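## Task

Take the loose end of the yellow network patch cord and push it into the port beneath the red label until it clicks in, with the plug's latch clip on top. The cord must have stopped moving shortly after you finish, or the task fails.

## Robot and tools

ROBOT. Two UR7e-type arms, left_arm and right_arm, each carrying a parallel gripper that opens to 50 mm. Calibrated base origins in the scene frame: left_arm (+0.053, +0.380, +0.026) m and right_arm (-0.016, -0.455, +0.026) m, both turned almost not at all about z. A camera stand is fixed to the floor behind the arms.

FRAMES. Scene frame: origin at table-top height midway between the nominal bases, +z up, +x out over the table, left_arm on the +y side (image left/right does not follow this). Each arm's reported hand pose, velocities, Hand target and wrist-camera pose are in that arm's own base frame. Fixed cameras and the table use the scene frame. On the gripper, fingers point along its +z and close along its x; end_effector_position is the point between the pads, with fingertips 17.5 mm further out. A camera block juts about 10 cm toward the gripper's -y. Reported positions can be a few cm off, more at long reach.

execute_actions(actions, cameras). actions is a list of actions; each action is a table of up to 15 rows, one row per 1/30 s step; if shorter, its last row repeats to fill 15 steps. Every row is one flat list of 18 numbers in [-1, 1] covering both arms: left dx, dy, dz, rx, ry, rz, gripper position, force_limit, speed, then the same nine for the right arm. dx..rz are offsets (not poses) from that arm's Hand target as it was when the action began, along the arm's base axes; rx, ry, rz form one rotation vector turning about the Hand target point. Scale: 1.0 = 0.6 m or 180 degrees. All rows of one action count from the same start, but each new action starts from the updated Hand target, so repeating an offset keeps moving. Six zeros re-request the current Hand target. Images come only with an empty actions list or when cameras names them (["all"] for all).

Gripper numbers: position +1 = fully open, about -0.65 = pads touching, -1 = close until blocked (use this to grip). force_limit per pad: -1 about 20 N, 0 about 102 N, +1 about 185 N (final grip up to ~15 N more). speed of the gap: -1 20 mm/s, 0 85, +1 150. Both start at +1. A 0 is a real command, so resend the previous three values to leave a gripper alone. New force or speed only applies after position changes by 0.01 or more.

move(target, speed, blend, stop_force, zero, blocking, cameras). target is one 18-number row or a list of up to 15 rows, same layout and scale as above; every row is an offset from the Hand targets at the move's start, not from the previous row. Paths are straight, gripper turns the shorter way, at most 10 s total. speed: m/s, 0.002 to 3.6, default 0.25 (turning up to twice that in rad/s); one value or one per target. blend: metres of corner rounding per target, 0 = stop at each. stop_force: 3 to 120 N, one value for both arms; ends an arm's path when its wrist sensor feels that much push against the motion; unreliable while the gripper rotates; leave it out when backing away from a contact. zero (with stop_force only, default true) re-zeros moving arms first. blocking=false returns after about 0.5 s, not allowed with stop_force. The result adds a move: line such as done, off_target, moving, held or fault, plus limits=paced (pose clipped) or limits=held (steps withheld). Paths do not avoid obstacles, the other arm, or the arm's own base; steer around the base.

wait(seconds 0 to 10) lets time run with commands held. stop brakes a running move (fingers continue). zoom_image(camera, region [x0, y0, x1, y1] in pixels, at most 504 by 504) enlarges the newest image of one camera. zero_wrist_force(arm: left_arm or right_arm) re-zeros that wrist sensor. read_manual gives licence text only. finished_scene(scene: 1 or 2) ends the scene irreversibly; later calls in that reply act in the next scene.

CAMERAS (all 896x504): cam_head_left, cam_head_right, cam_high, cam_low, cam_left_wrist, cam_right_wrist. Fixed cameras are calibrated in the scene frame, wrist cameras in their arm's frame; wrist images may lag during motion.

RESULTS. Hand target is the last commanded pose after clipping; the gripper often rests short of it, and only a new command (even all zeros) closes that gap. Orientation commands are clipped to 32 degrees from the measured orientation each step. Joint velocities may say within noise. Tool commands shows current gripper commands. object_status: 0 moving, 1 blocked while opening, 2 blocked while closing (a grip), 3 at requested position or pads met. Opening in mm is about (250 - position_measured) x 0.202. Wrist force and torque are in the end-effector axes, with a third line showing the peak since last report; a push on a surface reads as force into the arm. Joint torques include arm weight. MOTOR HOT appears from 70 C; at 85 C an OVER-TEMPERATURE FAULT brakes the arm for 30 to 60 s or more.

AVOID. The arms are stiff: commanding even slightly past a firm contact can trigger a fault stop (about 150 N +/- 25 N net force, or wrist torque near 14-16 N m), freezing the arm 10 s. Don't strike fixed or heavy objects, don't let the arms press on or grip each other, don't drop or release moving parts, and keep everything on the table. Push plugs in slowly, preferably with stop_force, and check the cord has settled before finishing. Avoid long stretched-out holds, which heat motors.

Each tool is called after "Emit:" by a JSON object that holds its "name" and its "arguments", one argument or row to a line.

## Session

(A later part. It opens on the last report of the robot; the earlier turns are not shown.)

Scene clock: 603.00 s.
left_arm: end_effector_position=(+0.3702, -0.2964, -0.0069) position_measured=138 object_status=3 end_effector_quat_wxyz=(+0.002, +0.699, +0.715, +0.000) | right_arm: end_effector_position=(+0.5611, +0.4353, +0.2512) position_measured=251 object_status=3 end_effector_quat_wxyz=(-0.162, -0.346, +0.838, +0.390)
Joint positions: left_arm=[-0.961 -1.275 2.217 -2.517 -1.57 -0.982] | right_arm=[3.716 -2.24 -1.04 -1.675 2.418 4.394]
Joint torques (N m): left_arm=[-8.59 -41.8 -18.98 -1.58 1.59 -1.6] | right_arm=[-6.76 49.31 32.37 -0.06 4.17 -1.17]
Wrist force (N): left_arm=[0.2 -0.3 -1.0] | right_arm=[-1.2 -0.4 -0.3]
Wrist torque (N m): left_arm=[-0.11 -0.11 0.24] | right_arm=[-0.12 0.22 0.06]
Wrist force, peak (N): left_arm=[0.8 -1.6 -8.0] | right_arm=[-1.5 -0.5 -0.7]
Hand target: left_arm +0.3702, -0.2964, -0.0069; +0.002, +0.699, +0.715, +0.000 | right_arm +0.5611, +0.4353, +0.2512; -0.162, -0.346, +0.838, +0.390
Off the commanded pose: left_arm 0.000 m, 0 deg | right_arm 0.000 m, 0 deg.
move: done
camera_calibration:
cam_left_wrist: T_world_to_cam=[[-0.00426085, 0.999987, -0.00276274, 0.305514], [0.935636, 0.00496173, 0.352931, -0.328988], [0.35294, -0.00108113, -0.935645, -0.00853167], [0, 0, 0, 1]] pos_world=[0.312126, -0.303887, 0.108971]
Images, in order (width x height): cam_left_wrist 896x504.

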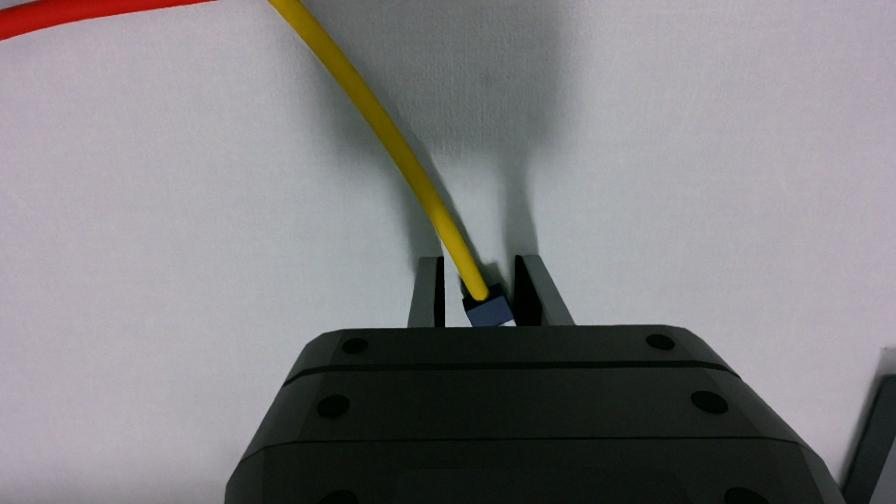

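Emit:
{"name": "move", "arguments": {
  "target": [
    [0,0,0.035,0,0,0,0.1,-1,-1,0,0,0,0,0,0,-1,-0.85,-0.7],
    [0.0095,0.0023,0.035,0,0,0.139,0.1,-1,-1,0,0,0,0,0,0,-1,-0.85,-0.7],
    [0.0095,0.0023,0.0016,0,0,0.139,0.1,-1,-1,0,0,0,0,0,0,-1,-0.85,-0.7]
  ],
  "speed": 0.05,
  "cameras": ["cam_left_wrist"]
}}

Emit:
{"name": "zoom_image", "arguments": {
  "camera": "cam_left_wrist",
  "region": [420, 240, 560, 340]
}}

Scene clock: 619.20 s.
left_arm: end_effector_position=(+0.3759, -0.2950, -0.0058) position_measured=138 object_status=3 end_effector_quat_wxyz=(+0.002, +0.528, +0.849, +0.001) | right_arm: end_effector_position=(+0.5611, +0.4353, +0.2512) position_measured=251 object_status=3 end_effector_quat_wxyz=(-0.162, -0.346, +0.838, +0.390)
Joint positions: left_arm=[-0.949 -1.271 2.206 -2.509 -1.568 -1.408] | right_arm=[3.716 -2.24 -1.04 -1.675 2.418 4.394]
Joint torques (N m): left_arm=[8.69 -20.1 -7.14 -5.71 1.64 -2.4] | right_arm=[-6.99 49.07 32.63 -0.1 4.21 -1.13]
Wrist force (N): left_arm=[0.0 -0.4 -0.8] | right_arm=[-1.3 -0.5 -0.6]
Wrist torque (N m): left_arm=[-0.12 -0.10 0.24] | right_arm=[-0.12 0.24 0.07]
Wrist force, peak (N): left_arm=[-0.1 -0.4 -1.5] | right_arm=[-1.5 -0.4 -0.9]
Hand target: left_arm +0.3759, -0.2950, -0.0059; +0.002, +0.528, +0.849, +0.001 | right_arm +0.5611, +0.4353, +0.2512; -0.162, -0.346, +0.838, +0.390
Off the commanded pose: left_arm 0.000 m, 0 deg | right_arm 0.000 m, 0 deg.
move: done
camera_calibration:
cam_left_wrist: T_world_to_cam=[[-0.426775, 0.904354, -0.00275063, 0.434818], [0.845727, 0.400182, 0.352988, -0.1844], [0.320327, 0.14832, -0.935624, 0.0467973], [0, 0, 0, 1]] pos_world=[0.326531, -0.326377, 0.110072]
Images, in order (width x height): cam_left_wrist 896x504.

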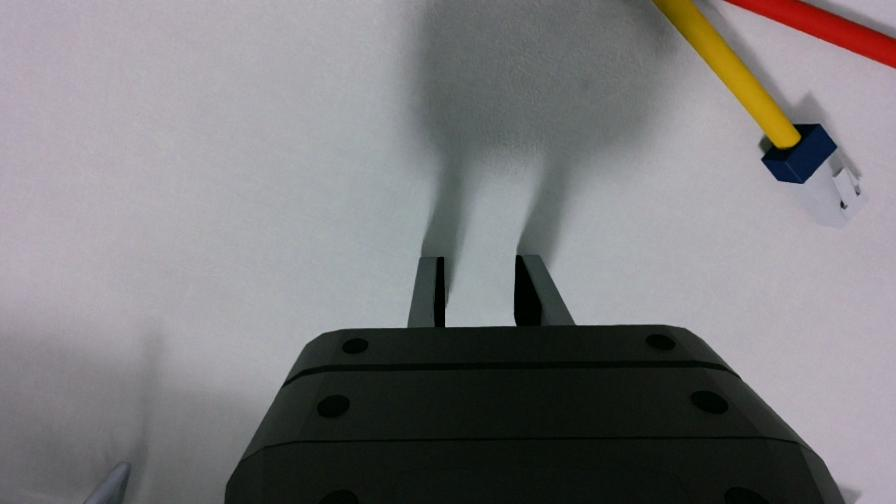

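Scaled by 3.600 from the camera's 896x504 image, which has a finer 1280x720 frame.

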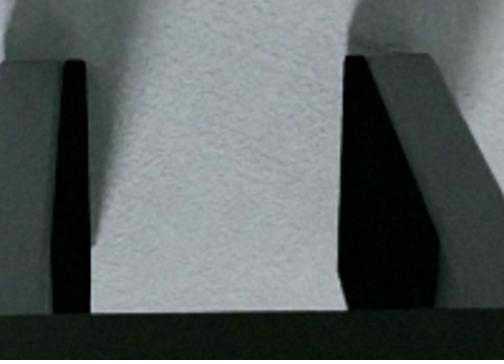

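Emit:
{"name": "move", "arguments": {
  "target": [
    [0,0,0.1,0,0,0,0.1,-1,-1,0,0,0,0,0,0,-1,-0.85,-0.7],
    [-0.13,0.099,0.1,0,0,0.215,0.1,-1,-1,0,0,0,0,0,0,-1,-0.85,-0.7]
  ],
  "speed": 0.15,
  "cameras": ["cam_left_wrist"]
}}

Emit:
{"name": "zoom_image", "arguments": {
  "camera": "cam_left_wrist",
  "region": [400, 180, 560, 340]
}}

Scene clock: 631.67 s.
left_arm: end_effector_position=(+0.2980, -0.2356, +0.0541) position_measured=138 object_status=3 end_effector_quat_wxyz=(+0.001, +0.217, +0.976, +0.001) | right_arm: end_effector_position=(+0.5611, +0.4353, +0.2512) position_measured=251 object_status=3 end_effector_quat_wxyz=(-0.162, -0.346, +0.838, +0.390)
Joint positions: left_arm=[-1.03 -1.631 2.403 -2.343 -1.567 -2.164] | right_arm=[3.716 -2.24 -1.04 -1.675 2.418 4.394]
Joint torques (N m): left_arm=[-10.75 -31.01 -10.05 -0.36 1.55 -2.66] | right_arm=[-6.58 49.11 31.11 -0.04 4.14 -1.1]
Wrist force (N): left_arm=[0.3 0.0 -1.0] | right_arm=[-1.2 -0.2 -0.8]
Wrist torque (N m): left_arm=[-0.06 -0.13 0.22] | right_arm=[-0.09 0.21 0.06]
Wrist force, peak (N): left_arm=[0.0 -0.1 -1.9] | right_arm=[-1.7 -0.4 -0.5]
Hand target: left_arm +0.2979, -0.2356, +0.0541; +0.002, +0.217, +0.976, +0.001 | right_arm +0.5611, +0.4353, +0.2512; -0.162, -0.346, +0.838, +0.390
Off the commanded pose: left_arm 0.000 m, 0 deg | right_arm 0.000 m, 0 deg.
move: done
camera_calibration:
cam_left_wrist: T_world_to_cam=[[-0.898385, 0.439201, -0.00276211, 0.378904], [0.410053, 0.840983, 0.352993, 0.0703027], [0.157358, 0.315991, -0.935622, 0.207072], [0, 0, 0, 1]] pos_world=[0.278989, -0.290971, 0.169972]
Images, in order (width x height): cam_left_wrist 896x504.

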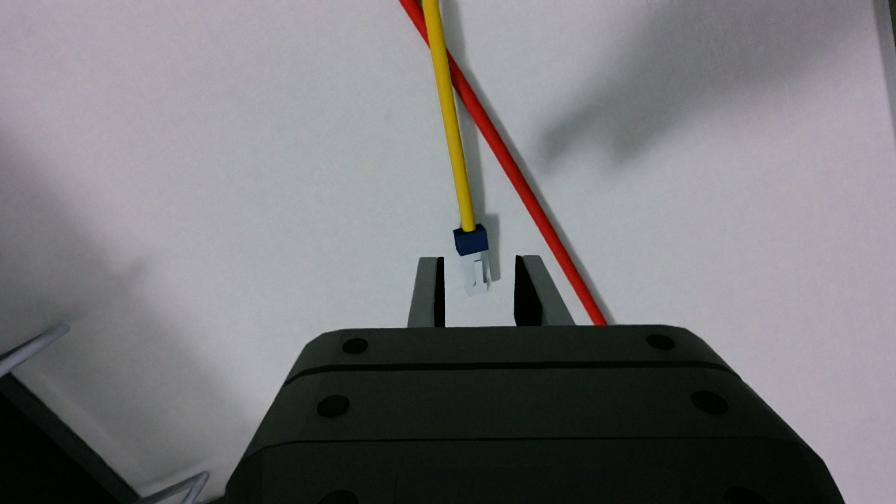

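Scaled by 3.150 from the camera's 896x504 image, which has a finer 1280x720 frame.

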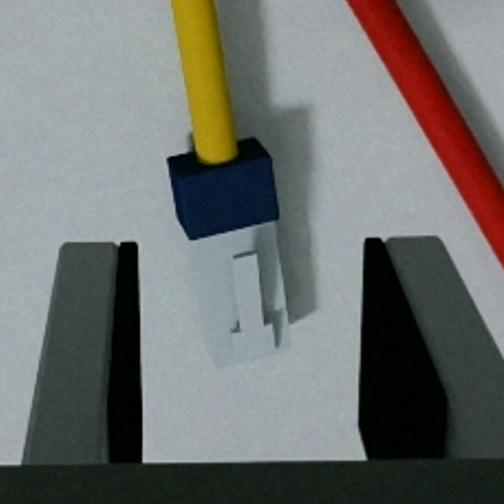

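Emit:
{"name": "move", "arguments": {
  "target": [-0.0005,0.0038,-0.073,0,0,0.067,0.1,-1,-1,0,0,0,0,0,0,-1,-0.85,-0.7],
  "speed": 0.06,
  "cameras": ["cam_left_wrist"]
}}

Emit:
{"name": "zoom_image", "arguments": {
  "camera": "cam_left_wrist",
  "region": [400, 180, 560, 340]
}}

Scene clock: 641.90 s.
left_arm: end_effector_position=(+0.2976, -0.2333, +0.0104) position_measured=138 object_status=3 end_effector_quat_wxyz=(+0.001, +0.113, +0.994, +0.001) | right_arm: end_effector_position=(+0.5611, +0.4353, +0.2512) position_measured=251 object_status=3 end_effector_quat_wxyz=(-0.162, -0.346, +0.838, +0.390)
Joint positions: left_arm=[-1.028 -1.516 2.458 -2.513 -1.567 -2.372] | right_arm=[3.716 -2.24 -1.04 -1.675 2.418 4.394]
Joint torques (N m): left_arm=[10.72 -7.78 -7.58 -5.35 1.74 -2.56] | right_arm=[-6.68 49.97 31.3 -0.01 4.11 -1.1]
Wrist force (N): left_arm=[0.0 -0.2 -1.2] | right_arm=[-1.4 -0.3 -0.6]
Wrist torque (N m): left_arm=[-0.11 -0.07 0.22] | right_arm=[-0.10 0.25 0.07]
Wrist force, peak (N): left_arm=[0.0 0.1 -1.5] | right_arm=[-1.5 -0.5 -0.9]
Hand target: left_arm +0.2976, -0.2333, +0.0103; +0.001, +0.113, +0.994, +0.001 | right_arm +0.5611, +0.4353, +0.2512; -0.162, -0.346, +0.838, +0.390
Off the commanded pose: left_arm 0.000 m, 0 deg | right_arm 0.000 m, 0 deg.
move: done
camera_calibration:
cam_left_wrist: T_world_to_cam=[[-0.97032, 0.24181, -0.00268638, 0.352794], [0.225332, 0.908117, 0.352914, 0.154636], [0.0877777, 0.341834, -0.935652, 0.192162], [0, 0, 0, 1]] pos_world=[0.290611, -0.291424, 0.126171]
Images, in order (width x height): cam_left_wrist 896x504.

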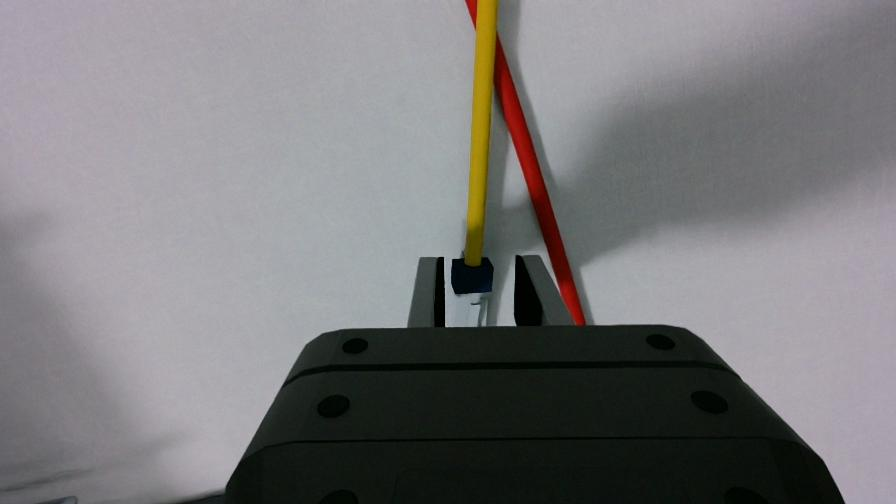

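Scaled by 3.150 from the camera's 896x504 image, which has a finer 1280x720 frame.

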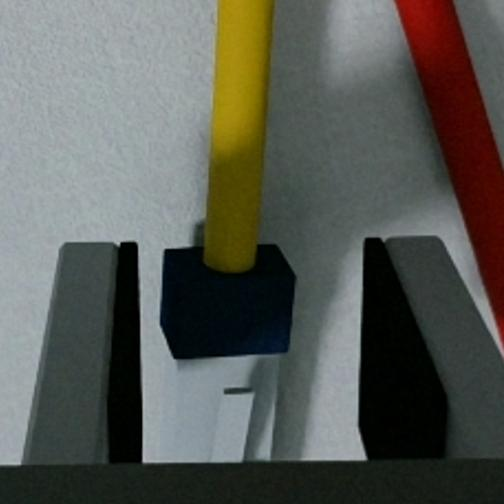

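Emit:
{"name": "move", "arguments": {
  "target": [0.0013,-0.0003,-0.0265,0,0,0.005,0.1,-1,-1,0,0,0,0,0,0,-1,-0.85,-0.7],
  "speed": 0.015,
  "stop_force": 5,
  "cameras": ["cam_left_wrist"]
}}

Emit:
{"name": "zoom_image", "arguments": {
  "camera": "cam_left_wrist",
  "region": [420, 240, 560, 340]
}}

Emit:
{"name": "move", "arguments": {
  "target": [0,0,0,0,0,0,-1,-0.3,-1,0,0,0,0,0,0,-1,-0.85,-0.7],
  "cameras": ["cam_left_wrist"]
}}

Emit:
{"name": "zoom_image", "arguments": {
  "camera": "cam_left_wrist",
  "region": [420, 240, 560, 340]
}}

Scene clock: 651.23 s.
left_arm: end_effector_position=(+0.2984, -0.2335, -0.0056) position_measured=138 object_status=3 end_effector_quat_wxyz=(+0.001, +0.105, +0.994, +0.001) | right_arm: end_effector_position=(+0.5611, +0.4353, +0.2512) position_measured=251 object_status=3 end_effector_quat_wxyz=(-0.162, -0.346, +0.838, +0.390)
Joint positions: left_arm=[-1.026 -1.464 2.472 -2.578 -1.567 -2.386] | right_arm=[3.716 -2.24 -1.04 -1.675 2.418 4.394]
Joint torques (N m): left_arm=[11.9 -9.77 -6.11 -5.36 1.34 -2.38] | right_arm=[-6.73 49.14 31.15 0.02 4.14 -1.09]
Wrist force (N): left_arm=[-0.2 0.0 -1.0] | right_arm=[-1.5 -0.6 -0.7]
Wrist torque (N m): left_arm=[-0.06 -0.02 0.23] | right_arm=[-0.14 0.25 0.07]
Wrist force, peak (N): left_arm=[-0.2 -0.1 -1.5] | right_arm=[-1.8 -0.5 -0.8]
Hand target: left_arm +0.2984, -0.2335, -0.0056; +0.001, +0.105, +0.994, +0.001 | right_arm +0.5611, +0.4353, +0.2512; -0.162, -0.346, +0.838, +0.390
Off the commanded pose: left_arm 0.000 m, 0 deg | right_arm 0.000 m, 0 deg.
move: done
camera_calibration:
cam_left_wrist: T_world_to_cam=[[-0.974062, 0.226264, -0.0027972, 0.351066], [0.210737, 0.911581, 0.353003, 0.165411], [0.0824216, 0.343257, -0.935618, 0.179219], [0, 0, 0, 1]] pos_world=[0.29233, -0.291737, 0.110272]
Images, in order (width x height): cam_left_wrist 896x504.

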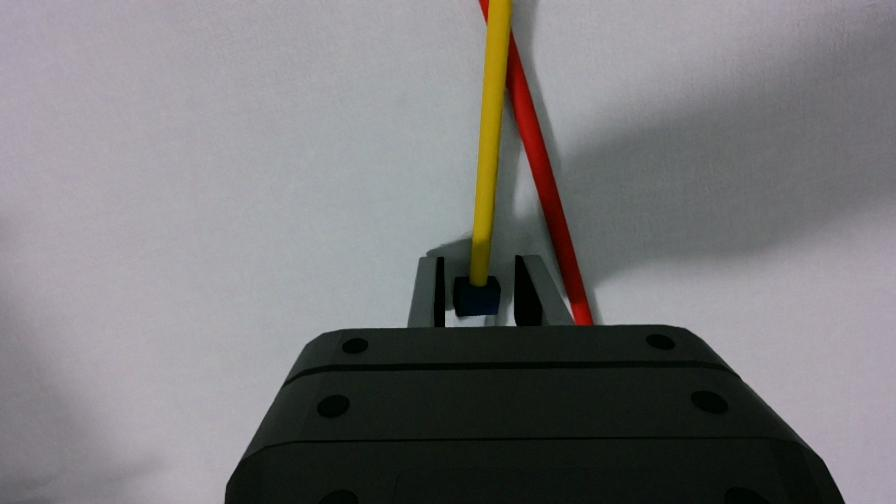

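Scaled by 3.600 from the camera's 896x504 image, which has a finer 1280x720 frame.

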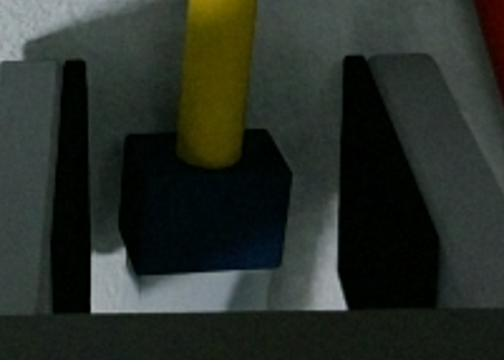

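Scene clock: 652.03 s.
left_arm: end_effector_position=(+0.2984, -0.2335, -0.0056) position_measured=193 object_status=2 end_effector_quat_wxyz=(+0.001, +0.105, +0.994, +0.001) | right_arm: end_effector_position=(+0.5611, +0.4353, +0.2512) position_measured=251 object_status=3 end_effector_quat_wxyz=(-0.162, -0.346, +0.838, +0.390)
Joint positions: left_arm=[-1.026 -1.464 2.472 -2.578 -1.567 -2.386] | right_arm=[3.716 -2.24 -1.04 -1.675 2.418 4.394]
Joint torques (N m): left_arm=[10.9 -9.81 -7.1 -5.23 1.32 -2.39] | right_arm=[-6.61 49.46 31.55 -0.03 4.1 -1]
Wrist force (N): left_arm=[-0.1 0.2 -0.9] | right_arm=[-1.6 -0.3 -0.6]
Wrist torque (N m): left_arm=[-0.04 -0.04 0.23] | right_arm=[-0.10 0.28 0.07]
Wrist force, peak (N): left_arm=[0.0 0.1 -1.3] | right_arm=[-1.6 -0.5 -0.6]
Hand target: left_arm +0.2984, -0.2335, -0.0056; +0.001, +0.105, +0.994, +0.001 | right_arm +0.5611, +0.4353, +0.2512; -0.162, -0.346, +0.838, +0.390
Off the commanded pose: left_arm 0.000 m, 0 deg | right_arm 0.000 m, 0 deg.
move: done
camera_calibration:
cam_left_wrist: T_world_to_cam=[[-0.974062, 0.226264, -0.0027972, 0.351066], [0.210737, 0.911581, 0.353003, 0.165411], [0.0824216, 0.343257, -0.935618, 0.179219], [0, 0, 0, 1]] pos_world=[0.29233, -0.291737, 0.110272]
Images, in order (width x height): cam_left_wrist 896x504.

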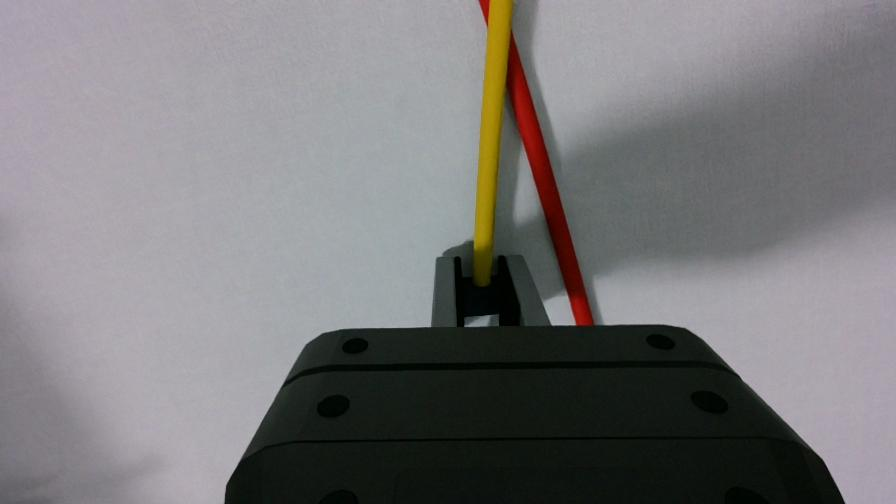

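Scaled by 3.600 from the camera's 896x504 image, which has a finer 1280x720 frame.

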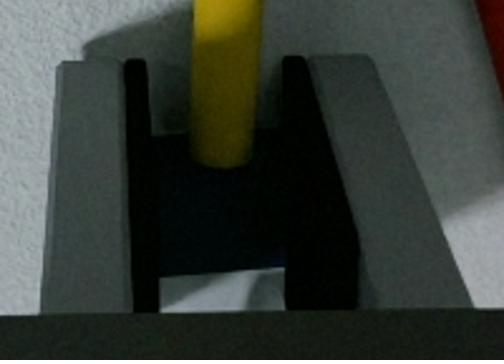

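Emit:
{"name": "move", "arguments": {
  "target": [
    [0,0,0.15,0,0,0,-1,-0.3,-1,0,0,0,0,0,0,-1,-0.85,-0.7],
    [0.2177,-0.1248,0.2387,0,0,-0.4256,-1,-0.3,-1,0,0,0,0,0,0,-1,-0.85,-0.7]
  ],
  "speed": 0.2,
  "cameras": ["cam_left_wrist","cam_right_wrist"]
}}

Emit:
{"name": "zoom_image", "arguments": {
  "camera": "cam_right_wrist",
  "region": [392, 114, 482, 204]
}}

Emit:
{"name": "zoom_image", "arguments": {
  "camera": "cam_left_wrist",
  "region": [420, 240, 560, 340]
}}

Scene clock: 663.90 s.
left_arm: end_effector_position=(+0.4290, -0.3083, +0.1376) position_measured=193 object_status=2 end_effector_quat_wxyz=(+0.002, +0.699, +0.715, +0.000) | right_arm: end_effector_position=(+0.5611, +0.4353, +0.2512) position_measured=251 object_status=3 end_effector_quat_wxyz=(-0.162, -0.346, +0.838, +0.390)
Joint positions: left_arm=[-0.879 -1.417 1.911 -2.069 -1.57 -0.902] | right_arm=[3.716 -2.24 -1.04 -1.675 2.418 4.394]
Joint torques (N m): left_arm=[10.75 -20.13 -28.9 -0.26 -1.77 2.43] | right_arm=[-6.37 49.12 30.88 0.03 3.98 -1.05]
Wrist force (N): left_arm=[0.2 -0.1 -0.6] | right_arm=[-1.2 -0.4 -0.7]
Wrist torque (N m): left_arm=[-0.08 -0.09 0.15] | right_arm=[-0.12 0.22 0.07]
Wrist force, peak (N): left_arm=[-0.3 -0.4 -2.4] | right_arm=[-1.6 -0.4 -0.8]
Hand target: left_arm +0.4290, -0.3084, +0.1376; +0.002, +0.699, +0.715, +0.000 | right_arm +0.5611, +0.4353, +0.2512; -0.162, -0.346, +0.838, +0.390
Off the commanded pose: left_arm 0.000 m, 0 deg | right_arm 0.000 m, 0 deg.
move: done
camera_calibration:
cam_left_wrist: T_world_to_cam=[[-0.00587645, 0.999979, -0.00272826, 0.318844], [0.935585, 0.00646125, 0.353044, -0.434475], [0.353054, -0.000477873, -0.935603, 0.106042], [0, 0, 0, 1]] pos_world=[0.370923, -0.315979, 0.253472]
cam_right_wrist: T_world_to_cam=[[-0.718324, -0.695666, -0.00773515, 0.718607], [-0.23785, 0.235118, 0.942416, -0.190632], [-0.653788, 0.6788, -0.334355, 0.285542], [0, 0, 0, 1]] pos_world=[0.657535, 0.350906, 0.280685]
Images, in order (width x height): cam_left_wrist 896x504, cam_right_wrist 896x504.

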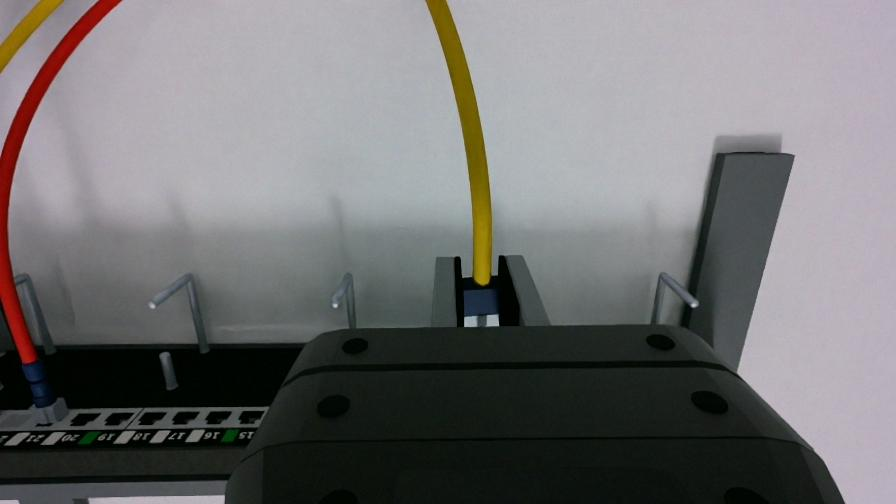

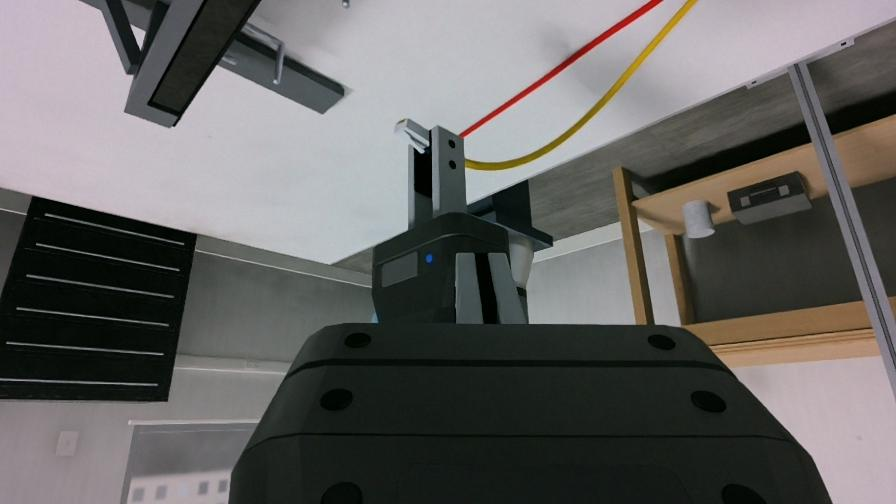

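Scaled by 5.600 from the camera's 896x504 image, which has a finer 1280x720 frame.

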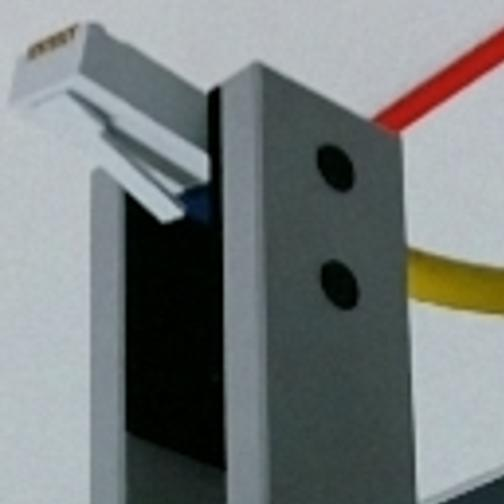

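Scaled by 3.600 from the camera's 896x504 image, which has a finer 1280x720 frame.

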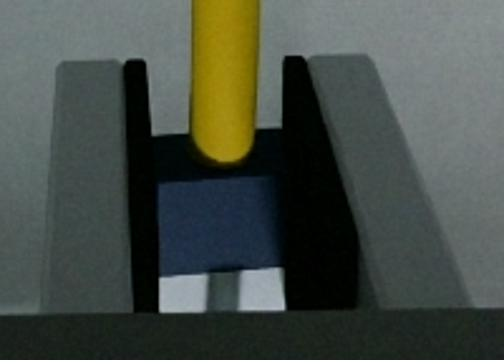

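Emit:
{"name": "zoom_image", "arguments": {
  "camera": "cam_right_wrist",
  "region": [390, 114, 440, 164]
}}

Scaled by 10.080 from the camera's 896x504 image, which has a finer 1280x720 frame.

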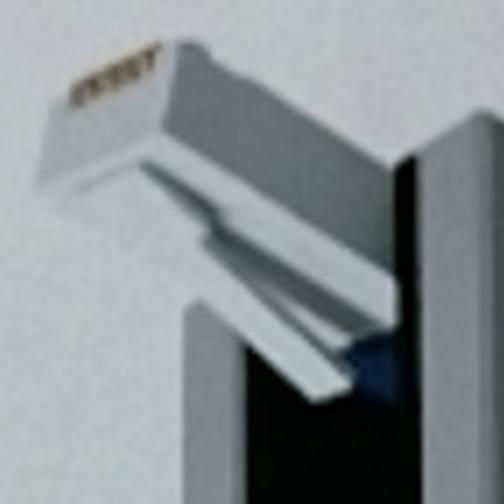

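Emit:
{"name": "move", "arguments": {
  "target": [0,0,0,0.049,-0.025,0,-1,-0.3,-1,0,0,0,0,0,0,-1,-0.85,-0.7],
  "speed": 0.1,
  "cameras": ["cam_right_wrist"]
}}

Emit:
{"name": "zoom_image", "arguments": {
  "camera": "cam_right_wrist",
  "region": [390, 104, 450, 164]
}}

Scene clock: 691.67 s.
left_arm: end_effector_position=(+0.4290, -0.3084, +0.1376) position_measured=193 object_status=2 end_effector_quat_wxyz=(-0.024, +0.696, +0.712, +0.082) | right_arm: end_effector_position=(+0.5611, +0.4353, +0.2512) position_measured=251 object_status=3 end_effector_quat_wxyz=(-0.162, -0.346, +0.838, +0.390)
Joint positions: left_arm=[-0.957 -1.401 1.881 -1.973 -1.417 -0.985] | right_arm=[3.716 -2.24 -1.04 -1.675 2.418 4.394]
Joint torques (N m): left_arm=[-11.5 -20.65 -27.6 -0.45 2.66 -2.49] | right_arm=[-6.88 49.54 30.84 0.04 4.12 -1.05]
Wrist force (N): left_arm=[0.4 -0.2 -0.9] | right_arm=[-1.4 -0.3 -0.5]
Wrist torque (N m): left_arm=[-0.09 -0.13 0.20] | right_arm=[-0.09 0.24 0.07]
Wrist force, peak (N): left_arm=[-0.7 -1.3 -0.5] | right_arm=[-1.6 -0.5 -0.8]
Hand target: left_arm +0.4290, -0.3084, +0.1376; -0.024, +0.696, +0.712, +0.083 | right_arm +0.5611, +0.4353, +0.2512; -0.162, -0.346, +0.838, +0.390
Off the commanded pose: left_arm 0.000 m, 0 deg | right_arm 0.000 m, 0 deg.
move: done
camera_calibration:
cam_right_wrist: T_world_to_cam=[[-0.718324, -0.695666, -0.00773515, 0.718607], [-0.23785, 0.235118, 0.942416, -0.190632], [-0.653788, 0.6788, -0.334355, 0.285542], [0, 0, 0, 1]] pos_world=[0.657535, 0.350906, 0.280685]
Images, in order (width x height): cam_right_wrist 896x504.

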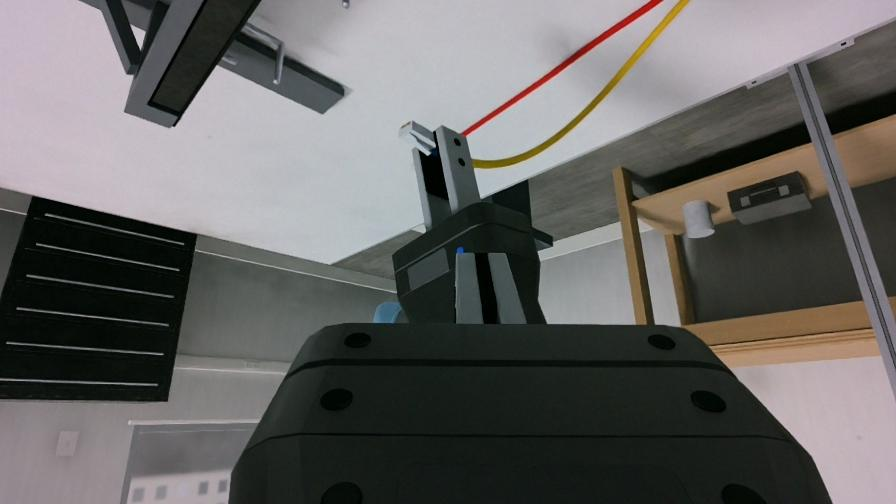

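Scaled by 8.400 from the camera's 896x504 image, which has a finer 1280x720 frame.

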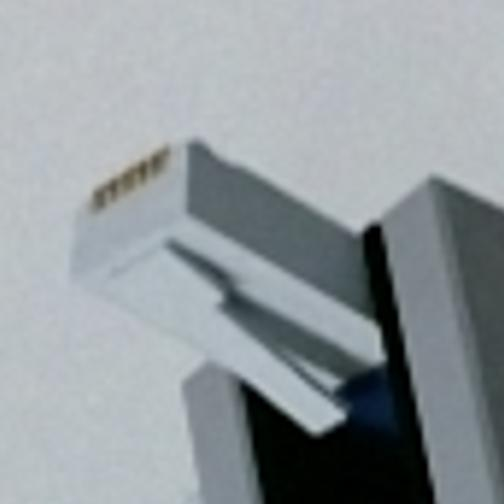

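Emit:
{"name": "move", "arguments": {
  "target": [0,0,0,0.008,-0.01,0.0097,-1,-0.3,-1,0,0,0,0,0,0,-1,-0.85,-0.7],
  "speed": 0.1,
  "cameras": ["cam_right_wrist","cam_left_wrist"]
}}

Emit:
{"name": "zoom_image", "arguments": {
  "camera": "cam_right_wrist",
  "region": [390, 104, 450, 164]
}}

Scene clock: 698.70 s.
left_arm: end_effector_position=(+0.4290, -0.3084, +0.1376) position_measured=193 object_status=2 end_effector_quat_wxyz=(-0.023, +0.684, +0.722, +0.102) | right_arm: end_effector_position=(+0.5611, +0.4353, +0.2512) position_measured=251 object_status=3 end_effector_quat_wxyz=(-0.162, -0.346, +0.838, +0.390)
Joint positions: left_arm=[-0.975 -1.401 1.882 -1.963 -1.381 -1.038] | right_arm=[3.716 -2.24 -1.04 -1.675 2.418 4.394]
Joint torques (N m): left_arm=[-11.94 -20.7 -13.09 -0.21 2.92 -2.43] | right_arm=[-7.01 49.83 30.95 0 4.12 -1.04]
Wrist force (N): left_arm=[0.5 0.5 -0.7] | right_arm=[-1.5 -0.3 -0.7]
Wrist torque (N m): left_arm=[0.03 -0.14 0.20] | right_arm=[-0.09 0.26 0.07]
Wrist force, peak (N): left_arm=[0.9 0.1 -1.0] | right_arm=[-1.6 -0.5 -0.6]
Hand target: left_arm +0.4290, -0.3084, +0.1376; -0.023, +0.684, +0.722, +0.102 | right_arm +0.5611, +0.4353, +0.2512; -0.162, -0.346, +0.838, +0.390
Off the commanded pose: left_arm 0.000 m, 0 deg | right_arm 0.000 m, 0 deg.
move: done
camera_calibration:
cam_left_wrist: T_world_to_cam=[[-0.0461966, 0.983729, 0.173616, 0.306885], [0.892903, -0.0372596, 0.448705, -0.442887], [0.447873, 0.175751, -0.876654, 0.111616], [0, 0, 0, 1]] pos_world=[0.359642, -0.33801, 0.243294]
cam_right_wrist: T_world_to_cam=[[-0.718324, -0.695666, -0.00773515, 0.718607], [-0.23785, 0.235118, 0.942416, -0.190632], [-0.653788, 0.6788, -0.334355, 0.285542], [0, 0, 0, 1]] pos_world=[0.657535, 0.350906, 0.280685]
Images, in order (width x height): cam_left_wrist 896x504, cam_right_wrist 896x504.

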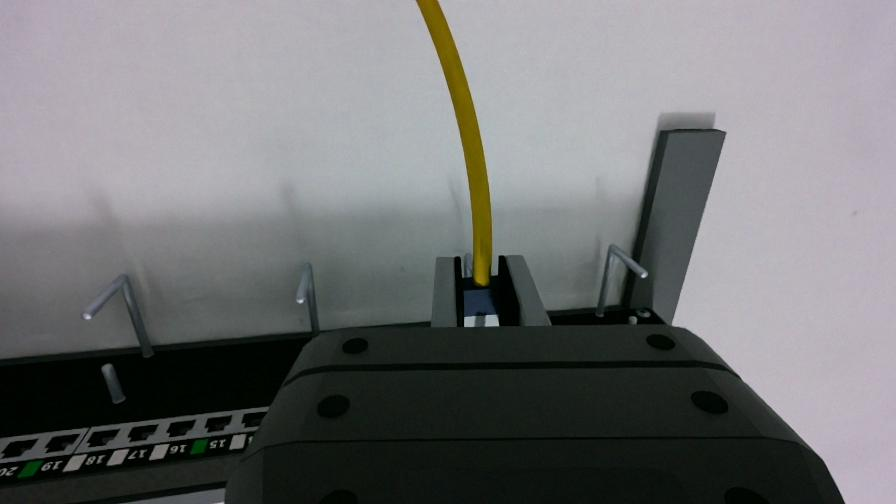

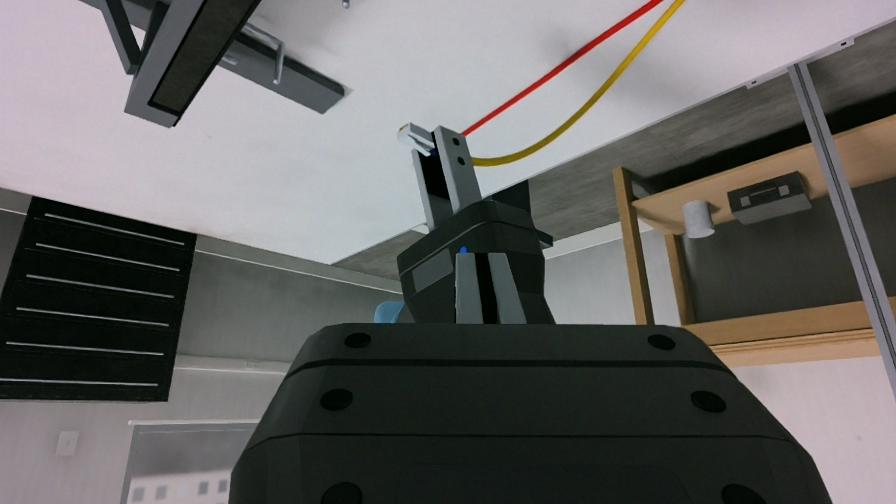

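Scaled by 8.400 from the camera's 896x504 image, which has a finer 1280x720 frame.

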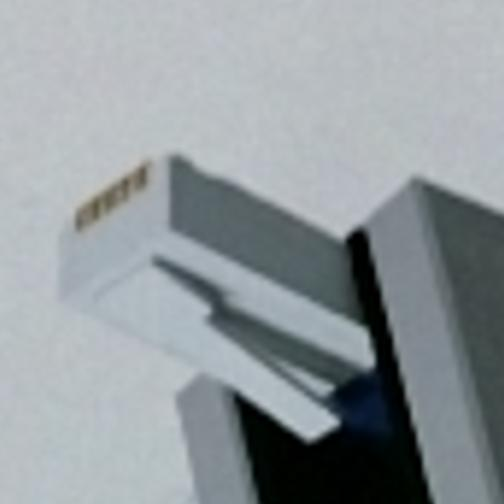

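Emit:
{"name": "move", "arguments": {
  "target": [0.1017,0.014,-0.1093,0,0,0,-1,-0.3,-1,0.05,-0.15,0.1,-0.263,-0.109,-0.233,-1,-0.85,-0.7],
  "speed": 0.15
}}

Emit:
{"name": "move", "arguments": {
  "target": [
    [0,0,0,0,0,0,-1,-0.3,-1,-0.2,0,-0.05,0.022,-0.165,0.105,-1,-0.85,-0.7],
    [0,0,0,0,0,0,-1,-0.3,-1,-0.34,0.06,-0.25,0.044,-0.33,0.21,-1,-0.85,-0.7],
    [0,0,0,0,0,0,-1,-0.3,-1,-0.204,0.199,-0.378,0.044,-0.33,0.21,-1,-0.85,-0.7]
  ],
  "speed": 0.2,
  "cameras": ["cam_right_wrist","cam_left_wrist"]
}}

Emit:
{"name": "zoom_image", "arguments": {
  "camera": "cam_right_wrist",
  "region": [340, 130, 430, 220]
}}

Scene clock: 719.40 s.
left_arm: end_effector_position=(+0.4900, -0.3000, +0.0720) position_measured=193 object_status=2 end_effector_quat_wxyz=(-0.023, +0.684, +0.722, +0.102) | right_arm: end_effector_position=(+0.5910, +0.3454, +0.3112) position_measured=251 object_status=3 end_effector_quat_wxyz=(+0.000, +0.000, +1.000, +0.000)
Joint positions: left_arm=[-0.876 -1.224 1.849 -2.127 -1.373 -0.937] | right_arm=[3.867 -2.008 -1.075 -1.628 1.57 5.438]
Joint torques (N m): left_arm=[10.76 -26 -27.33 -5.12 2.79 2.66] | right_arm=[6.56 40.02 33.43 -0.07 -2.27 1.35]
Wrist force (N): left_arm=[0.5 0.3 -0.7] | right_arm=[-1.1 -0.3 -0.5]
Wrist torque (N m): left_arm=[0.01 -0.19 0.13] | right_arm=[-0.41 0.24 -0.17]
Wrist force, peak (N): left_arm=[0.7 0.3 -1.2] | right_arm=[-1.7 -1.0 -0.3]
Hand target: left_arm +0.4900, -0.3000, +0.0720; -0.023, +0.684, +0.722, +0.102 | right_arm +0.5911, +0.3453, +0.3112; +0.000, +0.000, +1.000, +0.000
Off the commanded pose: left_arm 0.000 m, 0 deg | right_arm 0.000 m, 0 deg.
move: done

Scene clock: 724.97 s.
left_arm: end_effector_position=(+0.4900, -0.3000, +0.0720) position_measured=193 object_status=2 end_effector_quat_wxyz=(-0.023, +0.684, +0.722, +0.102) | right_arm: end_effector_position=(+0.4686, +0.4646, +0.0845) position_measured=251 object_status=3 end_effector_quat_wxyz=(+0.486, -0.309, +0.815, +0.065)
Joint positions: left_arm=[-0.876 -1.224 1.849 -2.127 -1.373 -0.937] | right_arm=[4.361 -2.175 -2.207 0.559 0.968 4.913]
Joint torques (N m): left_arm=[10.91 -26.66 -26.79 -5.1 2.59 2.66] | right_arm=[-7.94 30.98 18.36 7.31 1.14 -1.16]
Wrist force (N): left_arm=[0.4 0.0 -0.5] | right_arm=[-1.8 0.5 -1.1]
Wrist torque (N m): left_arm=[-0.03 -0.17 0.13] | right_arm=[-0.35 0.54 -0.12]
Wrist force, peak (N): left_arm=[0.5 0.5 -1.0] | right_arm=[-2.0 0.6 -2.2]
Hand target: left_arm +0.4900, -0.3000, +0.0720; -0.023, +0.684, +0.722, +0.102 | right_arm +0.4687, +0.4647, +0.0844; +0.486, -0.309, +0.815, +0.065
Off the commanded pose: left_arm 0.000 m, 0 deg | right_arm 0.000 m, 0 deg.
move: done
camera_calibration:
cam_left_wrist: T_world_to_cam=[[-0.0464838, 0.983663, 0.173915, 0.31289], [0.892804, -0.0371783, 0.448908, -0.46753], [0.44804, 0.176139, -0.87649, 0.0252538], [0, 0, 0, 1]] pos_world=[0.420642, -0.329608, 0.177596]
cam_right_wrist: T_world_to_cam=[[-0.325352, -0.43209, -0.841097, 0.435086], [-0.795047, 0.606535, -0.00405138, 0.106109], [0.511905, 0.667394, -0.540868, -0.37404], [0, 0, 0, 1]] pos_world=[0.41739, 0.373269, 0.164073]
Images, in order (width x height): cam_left_wrist 896x504, cam_right_wrist 896x504.

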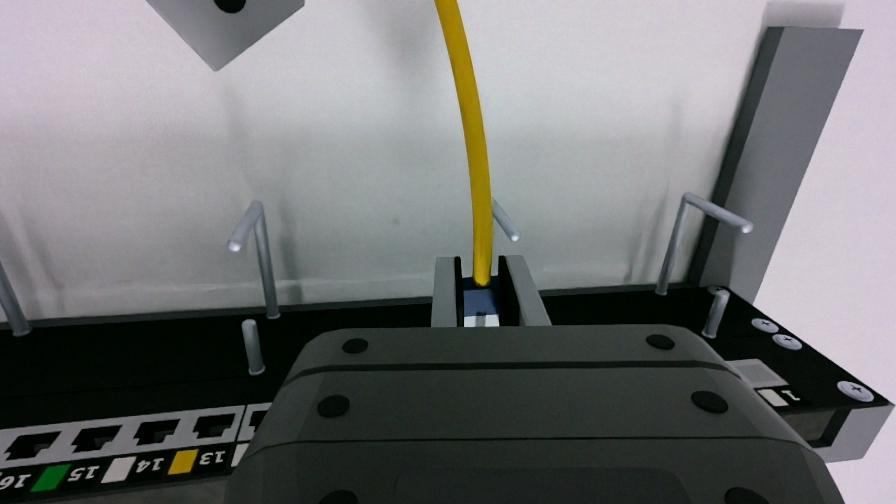

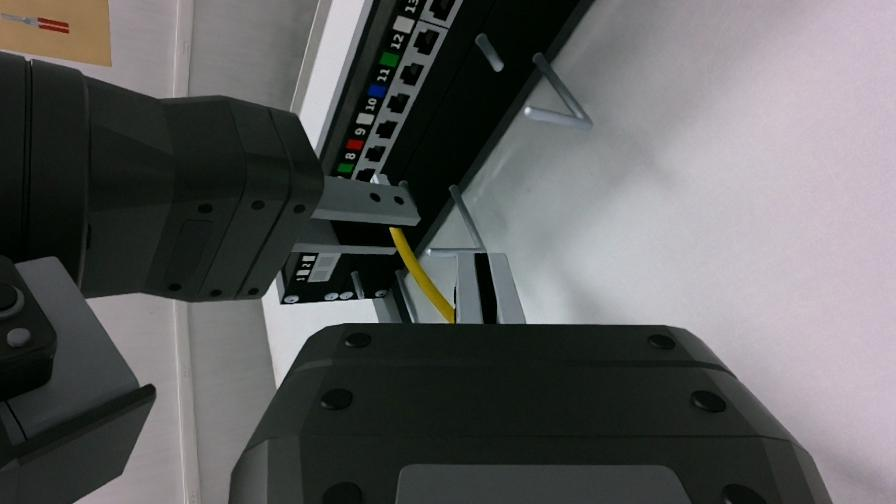

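Scaled by 5.600 from the camera's 896x504 image, which has a finer 1280x720 frame.

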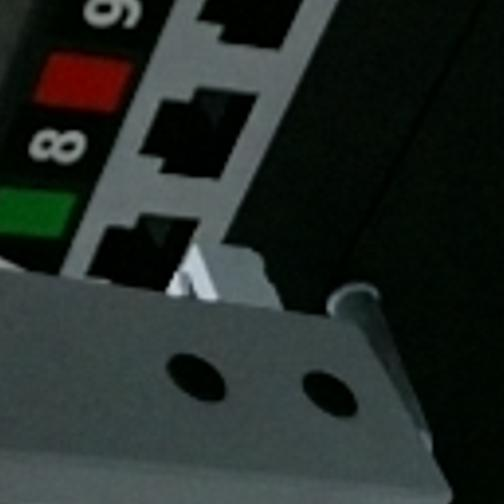

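Emit:
{"name": "move", "arguments": {
  "target": [0.02,-0.0012,-0.0068,0,0,0,-1,-0.3,-1,0,0,0,0,0,0,-1,-0.85,-0.7],
  "speed": 0.04,
  "stop_force": 6,
  "cameras": ["cam_right_wrist"]
}}

Emit:
{"name": "zoom_image", "arguments": {
  "camera": "cam_right_wrist",
  "region": [350, 125, 420, 195]
}}

Scene clock: 731.03 s.
left_arm: end_effector_position=(+0.5020, -0.3007, +0.0679) position_measured=193 object_status=2 end_effector_quat_wxyz=(-0.023, +0.684, +0.722, +0.102) | right_arm: end_effector_position=(+0.4687, +0.4647, +0.0844) position_measured=251 object_status=3 end_effector_quat_wxyz=(+0.486, -0.309, +0.815, +0.065)
Joint positions: left_arm=[-0.86 -1.197 1.824 -2.131 -1.372 -0.922] | right_arm=[4.361 -2.175 -2.206 0.559 0.968 4.913]
Joint torques (N m): left_arm=[11.54 -29.42 -26.46 -5.01 2.66 2.66] | right_arm=[-7.47 30.83 17.92 7.3 1.21 -1.23]
Wrist force (N): left_arm=[0.4 0.4 -0.9] | right_arm=[-1.8 0.9 -0.9]
Wrist torque (N m): left_arm=[0.03 -0.16 0.14] | right_arm=[-0.29 0.53 -0.12]
Wrist force, peak (N): left_arm=[0.6 0.5 -1.0] | right_arm=[-2.4 0.9 -1.4]
Hand target: left_arm +0.5020, -0.3007, +0.0679; -0.023, +0.684, +0.722, +0.102 | right_arm +0.4687, +0.4647, +0.0844; +0.486, -0.309, +0.815, +0.065
Off the commanded pose: left_arm 0.000 m, 0 deg | right_arm 0.000 m, 0 deg.
move: done
camera_calibration:
cam_right_wrist: T_world_to_cam=[[-0.325325, -0.432109, -0.841097, 0.435074], [-0.795058, 0.60652, -0.00407882, 0.106142], [0.511905, 0.667394, -0.540868, -0.374212], [0, 0, 0, 1]] pos_world=[0.41749, 0.373369, 0.163973]
Images, in order (width x height): cam_right_wrist 896x504.

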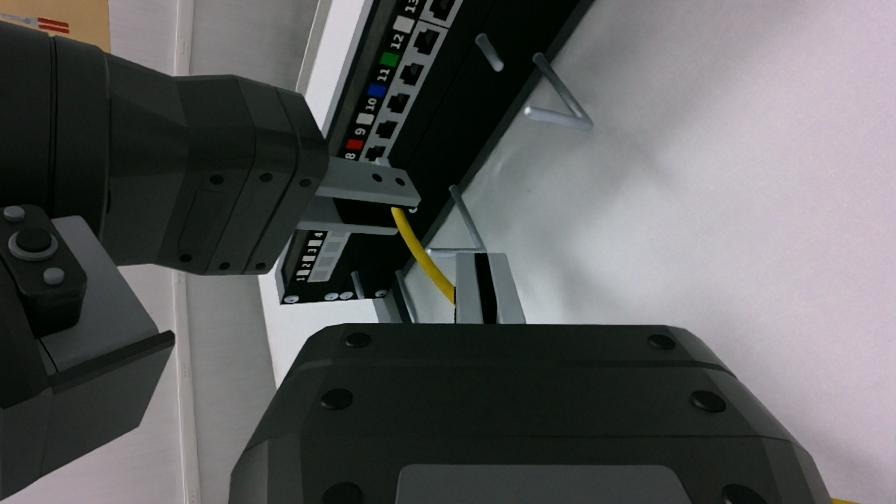

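Scaled by 7.200 from the camera's 896x504 image, which has a finer 1280x720 frame.

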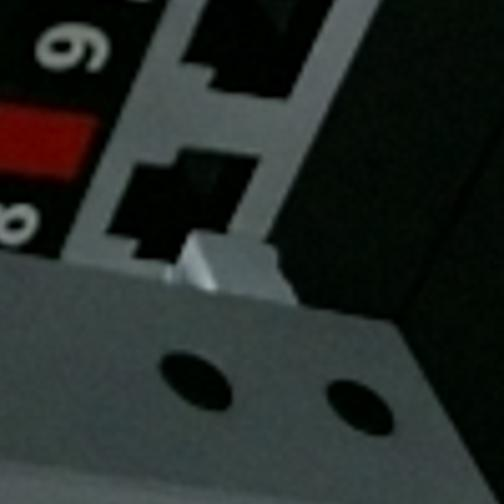

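Emit:
{"name": "move", "arguments": {
  "target": [
    [0,-0.0009,-0.0016,0,0,0,-1,-0.3,-1,0,0,0,0,0,0,-1,-0.85,-0.7],
    [0.022,-0.0007,-0.0016,0,0,0,-1,-0.3,-1,0,0,0,0,0,0,-1,-0.85,-0.7]
  ],
  "speed": 0.006,
  "stop_force": 7,
  "cameras": ["cam_right_wrist"]
}}

Emit:
{"name": "zoom_image", "arguments": {
  "camera": "cam_right_wrist",
  "region": [350, 125, 420, 195]
}}

Scene clock: 737.87 s.
left_arm: end_effector_position=(+0.5152, -0.3011, +0.0670) position_measured=193 object_status=2 end_effector_quat_wxyz=(-0.023, +0.684, +0.722, +0.102) | right_arm: end_effector_position=(+0.4687, +0.4647, +0.0844) position_measured=251 object_status=3 end_effector_quat_wxyz=(+0.486, -0.309, +0.815, +0.065)
Joint positions: left_arm=[-0.844 -1.173 1.792 -2.126 -1.371 -0.905] | right_arm=[4.361 -2.175 -2.206 0.559 0.968 4.913]
Joint torques (N m): left_arm=[11.1 -31.63 -29.86 -0.9 3.5 2.66] | right_arm=[-7.05 30.5 18.15 7.3 1.13 -1.21]
Wrist force (N): left_arm=[1.0 -3.3 2.5] | right_arm=[-1.7 0.7 -0.9]
Wrist torque (N m): left_arm=[0.04 -0.12 0.14] | right_arm=[-0.33 0.52 -0.11]
Wrist force, peak (N): left_arm=[1.1 -3.4 2.9] | right_arm=[-2.1 0.9 -1.3]
Hand target: left_arm +0.5152, -0.3011, +0.0670; -0.023, +0.684, +0.722, +0.102 | right_arm +0.4687, +0.4647, +0.0844; +0.486, -0.309, +0.815, +0.065
Off the commanded pose: left_arm 0.000 m, 0 deg | right_arm 0.000 m, 0 deg.
move: done
camera_calibration:
cam_right_wrist: T_world_to_cam=[[-0.325325, -0.432109, -0.841097, 0.435074], [-0.795058, 0.60652, -0.00407882, 0.106142], [0.511905, 0.667394, -0.540868, -0.374212], [0, 0, 0, 1]] pos_world=[0.41749, 0.373369, 0.163973]
Images, in order (width x height): cam_right_wrist 896x504.

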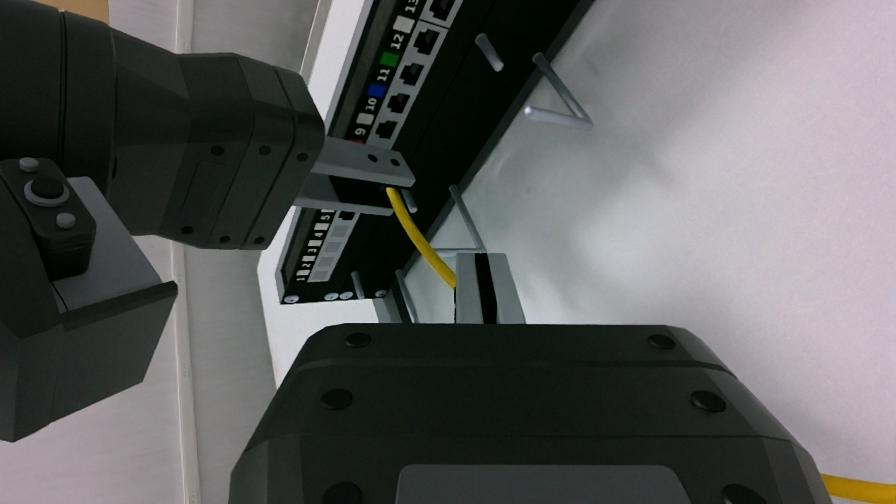

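Scaled by 7.200 from the camera's 896x504 image, which has a finer 1280x720 frame.

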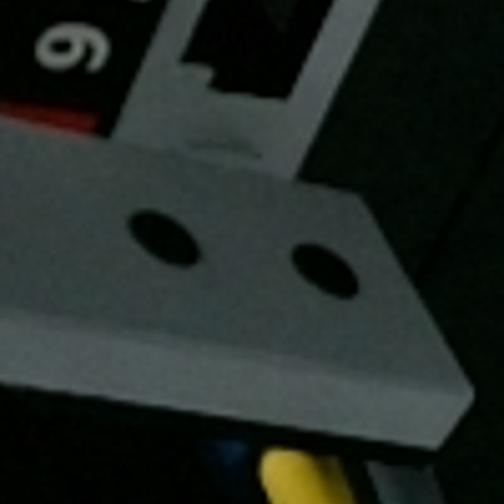

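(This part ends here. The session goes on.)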